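## Task

Take the foam block off the desk and put it on the counter. Every carton on the desk must stay off the floor, and the robot must not topple or finish leaning, or the task is failed.

## Robot and tools

ROBOT. A four-wheel omnidirectional base (0.76 m long, 0.64 m wide) carries a Z-folding body (ankle, knee, waist) with a chest, a head camera and two 7-joint arms, each ending in a parallel gripper. Arms move at up to 0.5 rad/s. Named body postures as (ankle, knee, waist pitch): stand -0.8636, 1.434, -0.6306 (the start); tall -0.2, 0.4, -0.2; low -1, 2.3, -1.3; bow -0.9, 1.3, 0.2; lean -0.8636, 1.434, -0.194; stoop -0.4, 0.7, 0.2. Bow and stoop give the longest reach. Left arm rest: 1.759, -1.166, -1.575, -1.764, -0.427, 0, 0; left fold: 2.445, -1.518, -1.534, -2.102, -0.31, 0.586, 0.209. For the right arm, flip the sign of joints 1, 3, 5 and 7. Fold or unfold only away from furniture, since the elbow swings wide.

FRAMES. Everything is in metres. Base frame: origin on the floor below the wheel centre, x ahead, y to the left, z up. Hand poses, chest, head_camera_pose and "where" results are all in this frame. The odometry frame is the base frame as it stood when the scene began; base_odometry heading is in rad, left positive.

TOOL move. Each call carries at most one action; "cameras" picks which images come back (["all"], [] or names from head_camera, left_wrist_camera, right_wrist_camera). With no action, it simply reports state, images and the scene number. Allowed action shapes: base and/or joints (plus optional speeds or min_time_s); target alone (optionally with min_time_s); or where on its own.
- base: an object holding exactly one relative offset measured from where the base currently is: translate_m (forward +, -4.5 to 4.5), strafe_m (left +, -4.5 to 4.5) or rotate_rad (counter-clockwise +, -3.2 to 3.2). Wheels need up to about 1.1 s to steer before a new direction.
- joints: an object of absolute joint targets in radians, keyed by name (e.g. body_knee_rad, left_arm_joint4_rad, right_gripper_rad, head_pitch_rad). Grippers: 0 open (pads 0.090 m apart), -0.45 about 0.050 m, -0.91 closed. Head pitch -0.523 to 0.523, positive looks down.
- target: one absolute hand pose: side ("left"/"right"), x, y, z (m, base frame, -3 to 3), pitch_deg (90 fingers down, 0 level, -30 to 95), heading_deg (0 forward, counter-clockwise +), optional roll_deg (0 or 180 fix which way the camera side faces), optional arc true to permit a checked curved path. The body stays still. Limit is 60 cm of straight travel per call.
- where: a list of 1 to 12 [u, v] pixels from the latest full head_camera image (672x420); returns each point's base-frame position, or "no place". Redo it after the head or base moves.
- speeds: per-motion top speeds for this action only (base 0.04 to 1.4 m/s, rotate 0.1 to 1.78 rad/s, body 0.1 to 1.21, head 0.3 to 2.5, grippers 0.1 to 8.5). min_time_s (0.1 to 8) stretches arm and head motions.

RESULTS. "move" reads done or the worst status. Per-motion words: done, off_target, contact_stop, time_out, not_followed, refused (nothing moved), reached (within 10 mm and 2 degrees), short (with the error; on "short (part of ...)" resend). left_hand/right_hand print position, pitch, heading, roll, fingers_toward and jaws_along. A hand stopping short after lowering something usually means it rests on a surface. A gripper reading wider than commanded means it holds something. arms_held 1 means both arms are frozen by collision detection; arm commands are then refused, but you can open the gripper, move body, head or base, or set the load down to release. MOTOR HOT or OVER-TEMPERATURE FAULT lines warn of heat; TORQUE FAULT freezes an arm 10 s.

TOOL wait: seconds (0 to 10); returns state, optional cameras.
TOOL zoom_image: camera name and region [x0, y0, x1, y1] in that camera's pixels, at most 504 each side.
TOOL read_manual: section "licences" only; no motion.
TOOL finished_scene: scene = the current scene number; ends it for good, so the object must already sit on the counter and stay there. After ending the first scene, issue no further calls in that reply.

CAUTIONS. The base keeps driving into obstacles without stopping, so leave clearance and fold an unused arm near furniture. Never drive bent past bow, in stoop with both arms extended, or with a heavy item at arm's length. From stand, never set ankle or knee alone to 0. Keep the arms from striking or squeezing each other. Put items down gently rather than dropping them, and avoid knocking cartons off the desk. Objects over about 0.6 kg are best carried fingers down. A refusal, or a stop that blocks a call, skips the remaining move, wait and finished_scene calls in that reply.

Each tool is called after "Emit:" by a JSON object that holds its "fn" and its "kwargs".

## Session

Emit:
{"fn": "move", "kwargs": {}}

Scene clock: 0.00 s.
Joint torques (N m): no reading
base_odometry: x=+0.000 y=+0.000 heading=+0.000
turned_by_wheels: +0.000
turned_by_imu: +0.000
base_tilt: forward=+0.2 right=+0.8
base_status: not commanded
joint_positions: body_ankle_rad=-0.864 body_knee_rad=+1.434 body_waist_pitch_rad=-0.631 body_waist_roll_rad=+0.000 body_waist_yaw_rad=+0.000 left_arm_joint1_rad=+1.723 left_arm_joint2_rad=-1.172 left_arm_joint3_rad=-1.590 left_arm_joint4_rad=-1.792 left_arm_joint5_rad=-0.442 left_arm_joint6_rad=-0.013 left_arm_joint7_rad=+0.012 left_gripper_rad=+0.000 right_arm_joint1_rad=-1.808 right_arm_joint2_rad=-1.183 right_arm_joint3_rad=+1.531 right_arm_joint4_rad=-1.729 right_arm_joint5_rad=+0.421 right_arm_joint6_rad=+0.076 right_arm_joint7_rad=+0.011 right_gripper_rad=+0.000 head_yaw_rad=+0.000 head_roll_rad=+0.000 head_pitch_rad=+0.000
joint_status: not commanded
arms_held: 0
arms_held_load: -
chest: x=+0.0060 y=+0.0000 z=+1.1944 quat_wxyz=(+1.000, +0.000, -0.030, +0.000) (m; base frame)
head_camera_pose: x=+0.0707 y=+0.0277 z=+1.5641 quat_wxyz=(+0.405, -0.582, +0.563, -0.423) (m; base frame)
left_hand: x=+0.6100 y=+0.3243 z=+0.9900 quat_wxyz=(+0.037, +0.659, -0.005, +0.751) pitch_deg=-7.6 heading_deg=-3.2 roll_deg=+177.6 fingers_toward=(+0.99, -0.06, +0.13) jaws_along=(-0.06, -1.00, +0.04) (m; base frame)
right_hand: x=+0.5850 y=-0.2948 z=+0.8629 quat_wxyz=(+0.053, -0.748, -0.023, -0.661) pitch_deg=+6.9 heading_deg=+6.4 roll_deg=+182.8 fingers_toward=(+0.99, +0.11, -0.12) jaws_along=(+0.10, -0.99, -0.05) (m; base frame)
pictures: head_camera, left_wrist_camera, right_wrist_camera
camera_calibration:
left_wrist_camera: T_world_to_cam=[[0.0559657, 0.99748, -0.0436151, -0.321217], [-0.580885, 0.0680589, 0.811136, -0.455787], [0.81206, -0.0200604, 0.58323, -0.934336], [0, 0, 0, 1]] pos_world=[0.511954, 0.332685, 0.900628]
right_wrist_camera: T_world_to_cam=[[-0.119015, 0.992468, 0.0290212, 0.332186], [-0.405897, -0.075308, 0.910811, -0.564221], [0.906136, 0.0966208, 0.411802, -0.718667], [0, 0, 0, 1]] pos_world=[0.46173, -0.302737, 0.800207]

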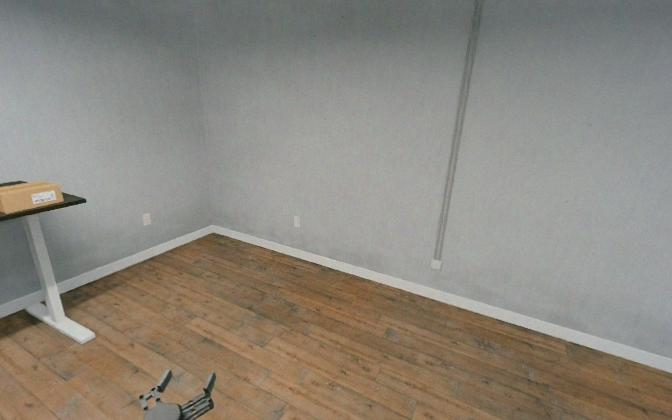

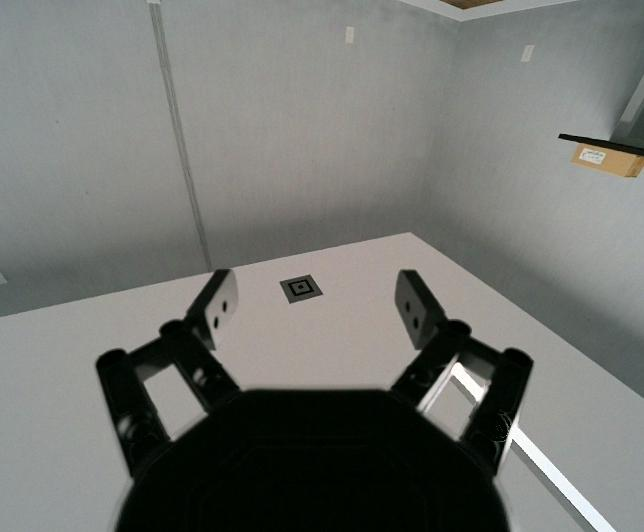

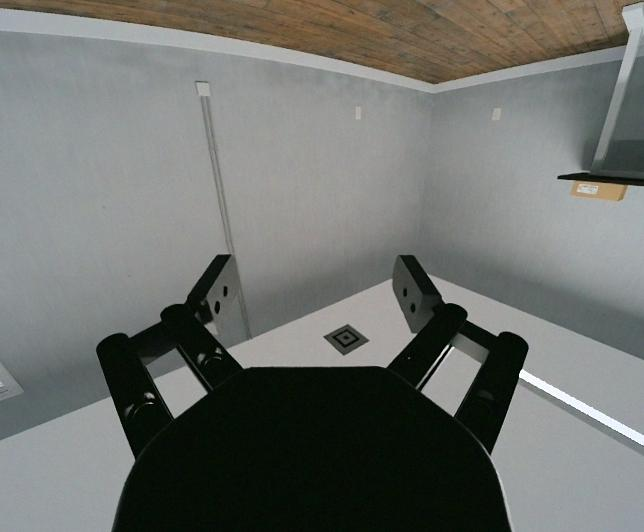

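Emit:
{"fn": "move", "kwargs": {"joints": {"head_yaw_rad":1.0}, "cameras": ["head_camera"]}}

Emit:
{"fn": "move", "kwargs": {"joints": {"head_yaw_rad":-1.3}, "cameras": ["head_camera"]}}

Scene clock: 3.03 s.
Joint torques (N m): left_arm=[-16.66 10.26 -5.81 -14.15 0.02 -2.46 0.11] | right_arm=[15.05 7.09 5.91 -14.43 0.24 -2.34 -0.02]
move: done
base_odometry: x=+0.000 y=+0.000 heading=+0.000
turned_by_wheels: +0.000
turned_by_imu: +0.000
base_tilt: forward=+0.1 right=+0.8
base_status: not commanded
joint_positions: body_ankle_rad=-0.864 body_knee_rad=+1.434 body_waist_pitch_rad=-0.631 body_waist_roll_rad=+0.000 body_waist_yaw_rad=+0.000 left_arm_joint1_rad=+1.723 left_arm_joint2_rad=-1.172 left_arm_joint3_rad=-1.590 left_arm_joint4_rad=-1.792 left_arm_joint5_rad=-0.442 left_arm_joint6_rad=-0.013 left_arm_joint7_rad=+0.012 left_gripper_rad=+0.000 right_arm_joint1_rad=-1.808 right_arm_joint2_rad=-1.183 right_arm_joint3_rad=+1.531 right_arm_joint4_rad=-1.729 right_arm_joint5_rad=+0.421 right_arm_joint6_rad=+0.076 right_arm_joint7_rad=+0.011 right_gripper_rad=+0.000 head_yaw_rad=+1.000 head_roll_rad=+0.000 head_pitch_rad=+0.000
joint_status: all done
arms_held: 0
arms_held_load: -
chest: x=+0.0060 y=+0.0000 z=+1.1944 quat_wxyz=(+1.000, +0.000, -0.030, +0.000) (m; base frame)
head_camera_pose: x=+0.0016 y=+0.0989 z=+1.5599 quat_wxyz=(+0.542, -0.792, +0.203, -0.194) (m; base frame)
left_hand: x=+0.6100 y=+0.3243 z=+0.9900 quat_wxyz=(+0.037, +0.659, -0.005, +0.751) pitch_deg=-7.6 heading_deg=-3.2 roll_deg=+177.6 fingers_toward=(+0.99, -0.06, +0.13) jaws_along=(-0.06, -1.00, +0.04) (m; base frame)
right_hand: x=+0.5850 y=-0.2948 z=+0.8629 quat_wxyz=(+0.053, -0.748, -0.023, -0.661) pitch_deg=+6.9 heading_deg=+6.4 roll_deg=+182.8 fingers_toward=(+0.99, +0.11, -0.12) jaws_along=(+0.10, -0.99, -0.05) (m; base frame)
pictures: head_camera
camera_calibration:
head_camera: T_world_to_cam=[[0.842183, -0.532192, 0.0866051, -0.0837991], [-0.112585, -0.330647, -0.937015, 1.4945], [0.527307, 0.779387, -0.338383, 0.449905], [0, 0, 0, 1]] pos_world=[0.00159475, 0.0989048, 1.55987]

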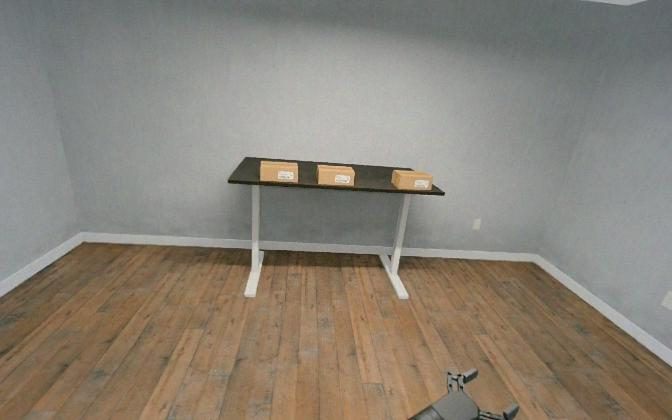

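Scene clock: 5.87 s.
Joint torques (N m): left_arm=[-16.35 10.16 -5.81 -13.92 0.1 -2.46 0] | right_arm=[14.64 7.54 5.77 -14.12 0.1 -2.36 0.03]
move: done
base_odometry: x=+0.000 y=+0.000 heading=+0.000
turned_by_wheels: +0.000
turned_by_imu: +0.000
base_tilt: forward=+0.1 right=+0.8
base_status: not commanded
joint_positions: body_ankle_rad=-0.864 body_knee_rad=+1.434 body_waist_pitch_rad=-0.631 body_waist_roll_rad=+0.000 body_waist_yaw_rad=+0.000 left_arm_joint1_rad=+1.723 left_arm_joint2_rad=-1.172 left_arm_joint3_rad=-1.590 left_arm_joint4_rad=-1.792 left_arm_joint5_rad=-0.442 left_arm_joint6_rad=-0.013 left_arm_joint7_rad=+0.012 left_gripper_rad=+0.000 right_arm_joint1_rad=-1.808 right_arm_joint2_rad=-1.183 right_arm_joint3_rad=+1.531 right_arm_joint4_rad=-1.729 right_arm_joint5_rad=+0.421 right_arm_joint6_rad=+0.076 right_arm_joint7_rad=+0.011 right_gripper_rad=+0.000 head_yaw_rad=-1.300 head_roll_rad=+0.000 head_pitch_rad=+0.000
joint_status: all done
arms_held: 0
arms_held_load: -
chest: x=+0.0060 y=+0.0000 z=+1.1944 quat_wxyz=(+1.000, +0.000, -0.030, +0.000) (m; base frame)
head_camera_pose: x=+0.0243 y=-0.0887 z=+1.5613 quat_wxyz=(+0.088, -0.109, +0.816, -0.561) (m; base frame)
left_hand: x=+0.6100 y=+0.3243 z=+0.9900 quat_wxyz=(+0.037, +0.659, -0.005, +0.751) pitch_deg=-7.6 heading_deg=-3.2 roll_deg=+177.6 fingers_toward=(+0.99, -0.06, +0.13) jaws_along=(-0.06, -1.00, +0.04) (m; base frame)
right_hand: x=+0.5850 y=-0.2948 z=+0.8629 quat_wxyz=(+0.053, -0.748, -0.023, -0.661) pitch_deg=+6.9 heading_deg=+6.4 roll_deg=+182.8 fingers_toward=(+0.99, +0.11, -0.12) jaws_along=(+0.10, -0.99, -0.05) (m; base frame)
pictures: head_camera
camera_calibration:
head_camera: T_world_to_cam=[[-0.960836, -0.276228, -0.0221898, 0.0335229], [-0.0779226, 0.346151, -0.934937, 1.4923], [0.265937, -0.896592, -0.354119, 0.466806], [0, 0, 0, 1]] pos_world=[0.024353, -0.0887684, 1.56126]

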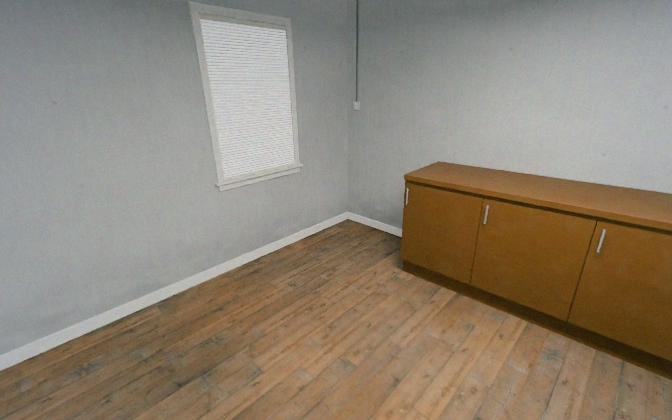

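Emit:
{"fn": "move", "kwargs": {"where": [[410,176],[480,194],[540,210],[440,163],[660,190],[665,227]]}}

Emit:
{"fn": "move", "kwargs": {"base": {"rotate_rad":1.0}, "joints": {"head_yaw_rad":0}, "cameras": ["head_camera"]}}

Emit:
{"fn": "zoom_image", "kwargs": {"camera": "head_camera", "region": [200, 120, 470, 290]}}

Scene clock: 7.40 s.
Joint torques (N m): left_arm=[-16.21 10.49 -5.86 -13.98 0.21 -2.45 0.02] | right_arm=[14.25 7.95 6.02 -14.33 -0.19 -2.27 0.1]
base_odometry: x=+0.000 y=+0.000 heading=+0.000
turned_by_wheels: +0.000
turned_by_imu: +0.000
base_tilt: forward=+0.1 right=+0.9
where, head_camera: pixel (410, 176): x +0.150, y -2.518, z +0.923; pixel (480, 194): x -0.322, y -2.308, z +0.879; pixel (540, 210): x -0.637, y -2.143, z +0.853; pixel (440, 163): x -0.073, y -2.969, z +0.933; pixel (660, 190): x -1.360, y -2.459, z +0.927; pixel (665, 227): no place (The depth camera has no reading there.). By the robot's depth camera.
base_status: not commanded
joint_positions: body_ankle_rad=-0.864 body_knee_rad=+1.434 body_waist_pitch_rad=-0.631 body_waist_roll_rad=+0.000 body_waist_yaw_rad=+0.000 left_arm_joint1_rad=+1.723 left_arm_joint2_rad=-1.172 left_arm_joint3_rad=-1.590 left_arm_joint4_rad=-1.792 left_arm_joint5_rad=-0.442 left_arm_joint6_rad=-0.013 left_arm_joint7_rad=+0.012 left_gripper_rad=+0.000 right_arm_joint1_rad=-1.808 right_arm_joint2_rad=-1.183 right_arm_joint3_rad=+1.531 right_arm_joint4_rad=-1.729 right_arm_joint5_rad=+0.421 right_arm_joint6_rad=+0.076 right_arm_joint7_rad=+0.011 right_gripper_rad=+0.000 head_yaw_rad=-1.300 head_roll_rad=+0.000 head_pitch_rad=+0.000
joint_status: all done
arms_held: 0
arms_held_load: -
chest: x=+0.0060 y=+0.0000 z=+1.1944 quat_wxyz=(+1.000, +0.000, -0.030, +0.000) (m; base frame)
head_camera_pose: x=+0.0243 y=-0.0887 z=+1.5613 quat_wxyz=(+0.088, -0.109, +0.816, -0.561) (m; base frame)
left_hand: x=+0.6100 y=+0.3243 z=+0.9900 quat_wxyz=(+0.037, +0.659, -0.005, +0.751) pitch_deg=-7.6 heading_deg=-3.2 roll_deg=+177.6 fingers_toward=(+0.99, -0.06, +0.13) jaws_along=(-0.06, -1.00, +0.04) (m; base frame)
right_hand: x=+0.5850 y=-0.2948 z=+0.8629 quat_wxyz=(+0.053, -0.748, -0.023, -0.661) pitch_deg=+6.9 heading_deg=+6.4 roll_deg=+182.8 fingers_toward=(+0.99, +0.11, -0.12) jaws_along=(+0.10, -0.99, -0.05) (m; base frame)
pictures: none

Scene clock: 9.97 s.
Joint torques (N m): left_arm=[-16.93 10.45 -5.54 -14 0.06 -2.5 0] | right_arm=[14.59 7.36 5.98 -14.26 -0.08 -2.34 0.06]
move: done
base_odometry: x=+0.000 y=+0.000 heading=+1.000
turned_by_wheels: +1.000
turned_by_imu: +0.994
base_tilt: forward=+0.1 right=+0.9
base_status: done
joint_positions: body_ankle_rad=-0.864 body_knee_rad=+1.434 body_waist_pitch_rad=-0.631 body_waist_roll_rad=+0.000 body_waist_yaw_rad=+0.000 left_arm_joint1_rad=+1.724 left_arm_joint2_rad=-1.172 left_arm_joint3_rad=-1.591 left_arm_joint4_rad=-1.792 left_arm_joint5_rad=-0.442 left_arm_joint6_rad=-0.013 left_arm_joint7_rad=+0.012 left_gripper_rad=+0.000 right_arm_joint1_rad=-1.807 right_arm_joint2_rad=-1.183 right_arm_joint3_rad=+1.530 right_arm_joint4_rad=-1.730 right_arm_joint5_rad=+0.421 right_arm_joint6_rad=+0.076 right_arm_joint7_rad=+0.011 right_gripper_rad=+0.000 head_yaw_rad=+0.000 head_roll_rad=+0.000 head_pitch_rad=+0.000
joint_status: all done
arms_held: 0
arms_held_load: -
chest: x=+0.0060 y=+0.0000 z=+1.1944 quat_wxyz=(+1.000, +0.000, -0.030, +0.000) (m; base frame)
head_camera_pose: x=+0.0707 y=+0.0277 z=+1.5641 quat_wxyz=(+0.405, -0.582, +0.563, -0.423) (m; base frame)
left_hand: x=+0.6098 y=+0.3247 z=+0.9898 quat_wxyz=(+0.036, +0.659, -0.005, +0.751) pitch_deg=-7.5 heading_deg=-3.2 roll_deg=+177.6 fingers_toward=(+0.99, -0.05, +0.13) jaws_along=(-0.06, -1.00, +0.04) (m; base frame)
right_hand: x=+0.5853 y=-0.2945 z=+0.8635 quat_wxyz=(+0.053, -0.748, -0.024, -0.662) pitch_deg=+6.8 heading_deg=+6.4 roll_deg=+182.8 fingers_toward=(+0.99, +0.11, -0.12) jaws_along=(+0.11, -0.99, -0.05) (m; base frame)
pictures: head_camera
camera_calibration:
head_camera: T_world_to_cam=[[0.00737858, -0.999313, 0.0363148, -0.0295936], [-0.312811, -0.0367998, -0.949102, 1.50757], [0.949787, -0.00435667, -0.312868, 0.422392], [0, 0, 0, 1]] pos_world=[0.0706222, 0.0277454, 1.56407]

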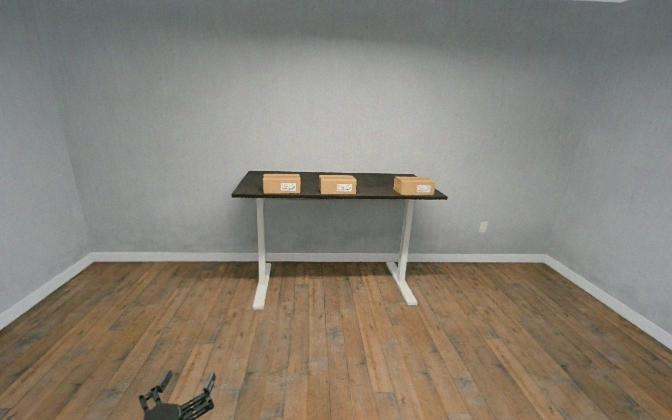

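Scaled by 1.867.

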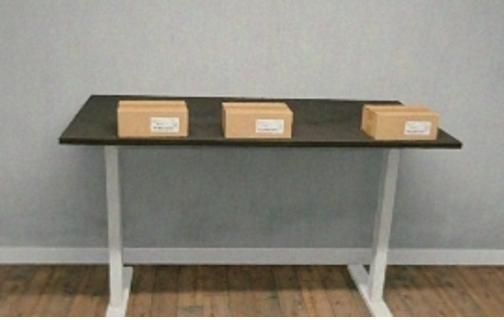

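Emit:
{"fn": "move", "kwargs": {"where": [[240,195],[440,196],[281,174],[337,176],[340,187],[413,187],[413,178],[281,186],[375,190],[252,172]]}}

Emit:
{"fn": "move", "kwargs": {"base": {"translate_m":1.3}, "joints": {"body_ankle_rad":-0.4,"body_knee_rad":0.7,"body_waist_pitch_rad":-0.3}, "cameras": ["head_camera"]}}

Emit:
{"fn": "zoom_image", "kwargs": {"camera": "head_camera", "region": [120, 130, 560, 400]}}

Scene clock: 11.53 s.
Joint torques (N m): left_arm=[-16.87 10.17 -5.47 -13.97 0.01 -2.51 0.03] | right_arm=[14.5 7.77 5.94 -14.3 0.11 -2.34 0.11]
base_odometry: x=+0.000 y=+0.000 heading=+1.000
turned_by_wheels: +0.000
turned_by_imu: +0.000
base_tilt: forward=+0.1 right=+0.8
where, head_camera: pixel (240, 195): x +2.116, y +0.653, z +0.967; pixel (440, 196): x +2.242, y -0.709, z +0.976; pixel (281, 174): x +2.309, y +0.412, z +1.076; pixel (337, 176): x +2.318, y +0.016, z +1.075; pixel (340, 187): x +2.231, y -0.007, z +1.017; pixel (413, 187): x +2.258, y -0.517, z +1.030; pixel (413, 178): x +2.340, y -0.530, z +1.076; pixel (281, 186): x +2.146, y +0.386, z +1.031; pixel (375, 190): x +2.345, y -0.265, z +0.976; pixel (252, 172): x +2.779, y +0.741, z +0.982. By the robot's depth camera.
base_status: done
joint_positions: body_ankle_rad=-0.864 body_knee_rad=+1.434 body_waist_pitch_rad=-0.631 body_waist_roll_rad=+0.000 body_waist_yaw_rad=+0.000 left_arm_joint1_rad=+1.724 left_arm_joint2_rad=-1.172 left_arm_joint3_rad=-1.591 left_arm_joint4_rad=-1.792 left_arm_joint5_rad=-0.442 left_arm_joint6_rad=-0.013 left_arm_joint7_rad=+0.012 left_gripper_rad=+0.000 right_arm_joint1_rad=-1.807 right_arm_joint2_rad=-1.183 right_arm_joint3_rad=+1.530 right_arm_joint4_rad=-1.730 right_arm_joint5_rad=+0.421 right_arm_joint6_rad=+0.076 right_arm_joint7_rad=+0.011 right_gripper_rad=+0.000 head_yaw_rad=+0.000 head_roll_rad=+0.000 head_pitch_rad=+0.000
joint_status: all done
arms_held: 0
arms_held_load: -
chest: x=+0.0060 y=+0.0000 z=+1.1944 quat_wxyz=(+1.000, +0.000, -0.030, +0.000) (m; base frame)
head_camera_pose: x=+0.0707 y=+0.0277 z=+1.5641 quat_wxyz=(+0.405, -0.582, +0.563, -0.423) (m; base frame)
left_hand: x=+0.6098 y=+0.3247 z=+0.9898 quat_wxyz=(+0.036, +0.659, -0.005, +0.751) pitch_deg=-7.5 heading_deg=-3.2 roll_deg=+177.6 fingers_toward=(+0.99, -0.05, +0.13) jaws_along=(-0.06, -1.00, +0.04) (m; base frame)
right_hand: x=+0.5853 y=-0.2945 z=+0.8635 quat_wxyz=(+0.053, -0.748, -0.024, -0.662) pitch_deg=+6.8 heading_deg=+6.4 roll_deg=+182.8 fingers_toward=(+0.99, +0.11, -0.12) jaws_along=(+0.11, -0.99, -0.05) (m; base frame)
pictures: none

Scene clock: 16.77 s.
Joint torques (N m): left_arm=[-15.1 10.32 -5.78 -14.08 0.05 -2.49 0.09] | right_arm=[12.35 7.07 5.71 -14.37 0.07 -2.28 0.04]
move: done
base_odometry: x=+0.699 y=+1.096 heading=+1.002
turned_by_wheels: +0.003
turned_by_imu: +0.000
base_tilt: forward=+0.3 right=+0.8
base_status: done
joint_positions: body_ankle_rad=-0.400 body_knee_rad=+0.700 body_waist_pitch_rad=-0.300 body_waist_roll_rad=+0.000 body_waist_yaw_rad=+0.000 left_arm_joint1_rad=+1.722 left_arm_joint2_rad=-1.172 left_arm_joint3_rad=-1.590 left_arm_joint4_rad=-1.792 left_arm_joint5_rad=-0.442 left_arm_joint6_rad=-0.013 left_arm_joint7_rad=+0.012 left_gripper_rad=+0.000 right_arm_joint1_rad=-1.807 right_arm_joint2_rad=-1.183 right_arm_joint3_rad=+1.531 right_arm_joint4_rad=-1.729 right_arm_joint5_rad=+0.421 right_arm_joint6_rad=+0.076 right_arm_joint7_rad=+0.011 right_gripper_rad=+0.000 head_yaw_rad=+0.000 head_roll_rad=+0.000 head_pitch_rad=+0.000
joint_status: all done
arms_held: 0
arms_held_load: -
chest: x=+0.0743 y=+0.0000 z=+1.3361 quat_wxyz=(+1.000, +0.000, +0.000, +0.000) (m; base frame)
head_camera_pose: x=+0.1612 y=+0.0277 z=+1.7012 quat_wxyz=(+0.388, -0.595, +0.575, -0.405) (m; base frame)
left_hand: x=+0.6650 y=+0.3244 z=+1.0960 quat_wxyz=(+0.037, +0.681, -0.004, +0.731) pitch_deg=-4.1 heading_deg=-3.2 roll_deg=+177.4 fingers_toward=(+1.00, -0.06, +0.07) jaws_along=(-0.06, -1.00, +0.04) (m; base frame)
right_hand: x=+0.6327 y=-0.2948 z=+0.9709 quat_wxyz=(+0.054, -0.767, -0.022, -0.639) pitch_deg=+10.2 heading_deg=+6.4 roll_deg=+183.2 fingers_toward=(+0.98, +0.11, -0.18) jaws_along=(+0.10, -0.99, -0.05) (m; base frame)
pictures: head_camera
camera_calibration:
head_camera: T_world_to_cam=[[0.00943196, -0.999316, 0.0357472, -0.0347051], [-0.369668, -0.0367009, -0.928439, 1.64001], [0.929116, -0.00445761, -0.369761, 0.479409], [0, 0, 0, 1]] pos_world=[0.161159, 0.0276455, 1.70116]

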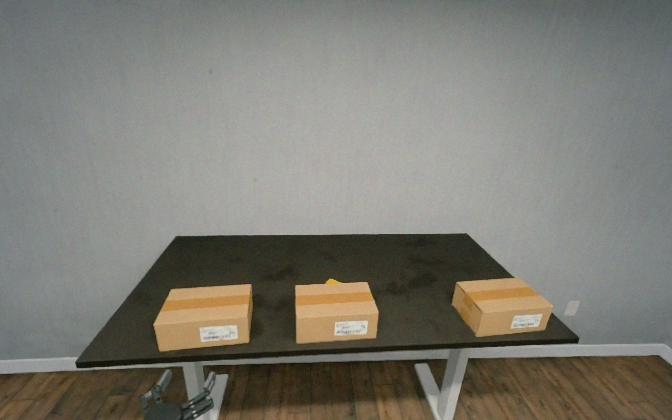

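Scaled by 1.145.

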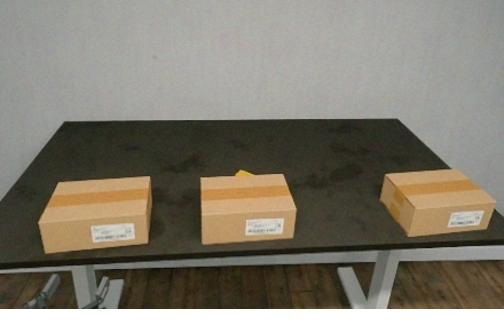

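Emit:
{"fn": "move", "kwargs": {"where": [[333,281],[330,282],[100,362],[560,345],[298,284],[375,284],[345,300],[378,338]]}}

Emit:
{"fn": "move", "kwargs": {"joints": {"left_arm_joint1_rad":2.445,"left_arm_joint2_rad":-1.518,"left_arm_joint3_rad":-1.534,"left_arm_joint4_rad":-2.102,"left_arm_joint5_rad":-0.31,"left_arm_joint6_rad":0.586,"left_arm_joint7_rad":0.209,"body_ankle_rad":-0.4,"body_knee_rad":0.7,"body_waist_pitch_rad":0.1,"head_pitch_rad":0.2}, "cameras": ["head_camera"]}}

Emit:
{"fn": "move", "kwargs": {"target": {"side":"right","x":0.65,"y":-0.3,"z":1.25,"pitch_deg":60,"heading_deg":0}, "cameras": ["head_camera"]}}

Scene clock: 18.97 s.
Joint torques (N m): left_arm=[-14.85 10.14 -5.77 -14 0.03 -2.47 0.08] | right_arm=[12.37 7.07 5.73 -14.15 0.19 -2.32 -0.01]
base_odometry: x=+0.699 y=+1.096 heading=+1.002
turned_by_wheels: +0.000
turned_by_imu: +0.000
base_tilt: forward=+0.2 right=+0.8
where, head_camera: pixel (333, 281): x +1.170, y +0.022, z +1.015; pixel (330, 282): x +1.161, y +0.033, z +1.016; pixel (100, 362): x +0.826, y +0.660, z +0.957; pixel (560, 345): x +1.846, y -1.522, z +0.111; pixel (298, 284): x +1.215, y +0.157, z +0.964; pixel (375, 284): x +1.239, y -0.145, z +0.961; pixel (345, 300): x +0.996, y -0.017, z +1.064; pixel (378, 338): x +0.945, y -0.124, z +0.964. By the robot's depth camera.
base_status: done
joint_positions: body_ankle_rad=-0.400 body_knee_rad=+0.700 body_waist_pitch_rad=-0.300 body_waist_roll_rad=+0.000 body_waist_yaw_rad=+0.000 left_arm_joint1_rad=+1.722 left_arm_joint2_rad=-1.172 left_arm_joint3_rad=-1.590 left_arm_joint4_rad=-1.792 left_arm_joint5_rad=-0.442 left_arm_joint6_rad=-0.013 left_arm_joint7_rad=+0.012 left_gripper_rad=+0.000 right_arm_joint1_rad=-1.807 right_arm_joint2_rad=-1.183 right_arm_joint3_rad=+1.531 right_arm_joint4_rad=-1.729 right_arm_joint5_rad=+0.421 right_arm_joint6_rad=+0.076 right_arm_joint7_rad=+0.011 right_gripper_rad=+0.000 head_yaw_rad=+0.000 head_roll_rad=+0.000 head_pitch_rad=+0.000
joint_status: all done
arms_held: 0
arms_held_load: -
chest: x=+0.0743 y=+0.0000 z=+1.3361 quat_wxyz=(+1.000, +0.000, +0.000, +0.000) (m; base frame)
head_camera_pose: x=+0.1612 y=+0.0277 z=+1.7012 quat_wxyz=(+0.388, -0.595, +0.575, -0.405) (m; base frame)
left_hand: x=+0.6650 y=+0.3244 z=+1.0960 quat_wxyz=(+0.037, +0.681, -0.004, +0.731) pitch_deg=-4.1 heading_deg=-3.2 roll_deg=+177.4 fingers_toward=(+1.00, -0.06, +0.07) jaws_along=(-0.06, -1.00, +0.04) (m; base frame)
right_hand: x=+0.6327 y=-0.2948 z=+0.9709 quat_wxyz=(+0.054, -0.767, -0.022, -0.639) pitch_deg=+10.2 heading_deg=+6.4 roll_deg=+183.2 fingers_toward=(+0.98, +0.11, -0.18) jaws_along=(+0.10, -0.99, -0.05) (m; base frame)
pictures: none

Scene clock: 21.73 s.
Joint torques (N m): left_arm=[14.17 -0.48 0.44 -10.03 0.59 -0.22 0.44] | right_arm=[0.44 6.14 4.38 -12.27 0.05 -1.98 0.11]
move: done
base_odometry: x=+0.699 y=+1.096 heading=+1.002
turned_by_wheels: +0.000
turned_by_imu: +0.000
base_tilt: forward=+0.2 right=+0.8
base_status: not commanded
joint_positions: body_ankle_rad=-0.400 body_knee_rad=+0.700 body_waist_pitch_rad=+0.100 body_waist_roll_rad=+0.000 body_waist_yaw_rad=+0.000 left_arm_joint1_rad=+2.442 left_arm_joint2_rad=-1.515 left_arm_joint3_rad=-1.534 left_arm_joint4_rad=-2.101 left_arm_joint5_rad=-0.311 left_arm_joint6_rad=+0.585 left_arm_joint7_rad=+0.208 left_gripper_rad=+0.000 right_arm_joint1_rad=-1.807 right_arm_joint2_rad=-1.183 right_arm_joint3_rad=+1.531 right_arm_joint4_rad=-1.729 right_arm_joint5_rad=+0.421 right_arm_joint6_rad=+0.076 right_arm_joint7_rad=+0.011 right_gripper_rad=+0.000 head_yaw_rad=+0.000 head_roll_rad=+0.000 head_pitch_rad=+0.200
joint_status: all done
arms_held: 0
arms_held_load: -
chest: x=+0.2524 y=+0.0000 z=+1.3000 quat_wxyz=(+0.980, +0.000, +0.199, +0.000) (m; base frame)
head_camera_pose: x=+0.4841 y=+0.0277 z=+1.5752 quat_wxyz=(+0.201, -0.688, +0.664, -0.212) (m; base frame)
left_hand: x=+0.2659 y=+0.2406 z=+0.6798 quat_wxyz=(+0.011, +0.989, +0.099, +0.106) pitch_deg=+77.8 heading_deg=-0.1 roll_deg=+168.5 fingers_toward=(+0.21, +0.00, -0.98) jaws_along=(+0.19, -0.98, +0.04) (m; base frame)
right_hand: x=+0.6245 y=-0.2948 z=+0.7463 quat_wxyz=(+0.057, -0.879, -0.011, -0.474) pitch_deg=+33.0 heading_deg=+7.5 roll_deg=+186.1 fingers_toward=(+0.83, +0.11, -0.54) jaws_along=(+0.07, -0.99, -0.09) (m; base frame)
pictures: head_camera
camera_calibration:
head_camera: T_world_to_cam=[[0.027827, -0.99932, 0.0242102, -0.0239775], [-0.829264, -0.0366018, -0.557658, 1.2808], [0.558164, -0.00455872, -0.829718, 1.03688], [0, 0, 0, 1]] pos_world=[0.484042, 0.0276455, 1.57515]

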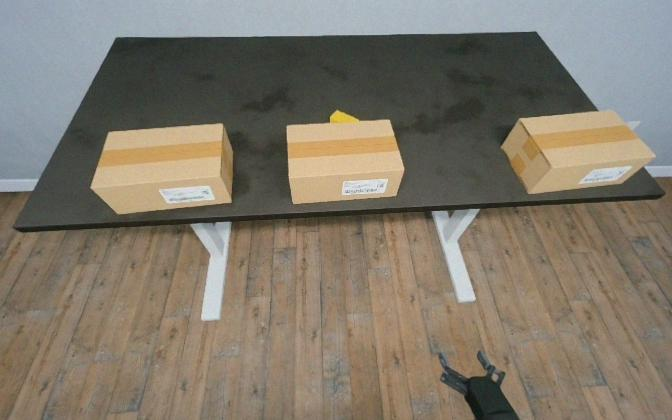

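Scene clock: 22.03 s.
Joint torques (N m): left_arm=[14.12 -0.8 0.5 -9.92 0.47 -0.25 0.43] | right_arm=[0.94 6.16 4.69 -12.44 -0.04 -2.03 0.13]
move: refused
base_odometry: x=+0.699 y=+1.096 heading=+1.002
turned_by_wheels: +0.000
turned_by_imu: +0.000
base_tilt: forward=+0.2 right=+0.8
base_status: not commanded
joint_positions: body_ankle_rad=-0.400 body_knee_rad=+0.700 body_waist_pitch_rad=+0.100 body_waist_roll_rad=+0.000 body_waist_yaw_rad=+0.000 left_arm_joint1_rad=+2.442 left_arm_joint2_rad=-1.515 left_arm_joint3_rad=-1.534 left_arm_joint4_rad=-2.101 left_arm_joint5_rad=-0.311 left_arm_joint6_rad=+0.585 left_arm_joint7_rad=+0.208 left_gripper_rad=+0.000 right_arm_joint1_rad=-1.807 right_arm_joint2_rad=-1.183 right_arm_joint3_rad=+1.531 right_arm_joint4_rad=-1.729 right_arm_joint5_rad=+0.421 right_arm_joint6_rad=+0.076 right_arm_joint7_rad=+0.011 right_gripper_rad=+0.000 head_yaw_rad=+0.000 head_roll_rad=+0.000 head_pitch_rad=+0.200
joint_status: not commanded
arms_held: 0
arms_held_load: -
chest: x=+0.2524 y=+0.0000 z=+1.3000 quat_wxyz=(+0.980, +0.000, +0.199, +0.000) (m; base frame)
head_camera_pose: x=+0.4841 y=+0.0277 z=+1.5752 quat_wxyz=(+0.201, -0.688, +0.664, -0.212) (m; base frame)
left_hand: x=+0.2659 y=+0.2406 z=+0.6798 quat_wxyz=(+0.011, +0.989, +0.099, +0.106) pitch_deg=+77.8 heading_deg=-0.1 roll_deg=+168.5 fingers_toward=(+0.21, +0.00, -0.98) jaws_along=(+0.19, -0.98, +0.04) (m; base frame)
right_hand: x=+0.6245 y=-0.2948 z=+0.7463 quat_wxyz=(+0.057, -0.879, -0.011, -0.474) pitch_deg=+33.0 heading_deg=+7.5 roll_deg=+186.1 fingers_toward=(+0.83, +0.11, -0.54) jaws_along=(+0.07, -0.99, -0.09) (m; base frame)
right_hand_status: refused: along the straight line the arm gets 33% of the way (right_arm_joint4_rad would come within 0.1 rad of its limit). Nothing moved. A checked arc of 5.5 s passes: it swings the hand 16.4 cm off the straight line (up to 14.9 cm forward and 7.2 cm to the robot's right) and the elbow 50.0 cm from its place (up to 49.2 cm upward, 17.9 cm to the robot's right and 16.9 cm forward), to end with the hand's camera side down. The same target with "arc": true plays it.
pictures: head_camera
camera_calibration:
head_camera: T_world_to_cam=[[0.027827, -0.99932, 0.0242102, -0.0239775], [-0.829264, -0.0366018, -0.557658, 1.2808], [0.558164, -0.00455872, -0.829718, 1.03688], [0, 0, 0, 1]] pos_world=[0.484042, 0.0276455, 1.57515]

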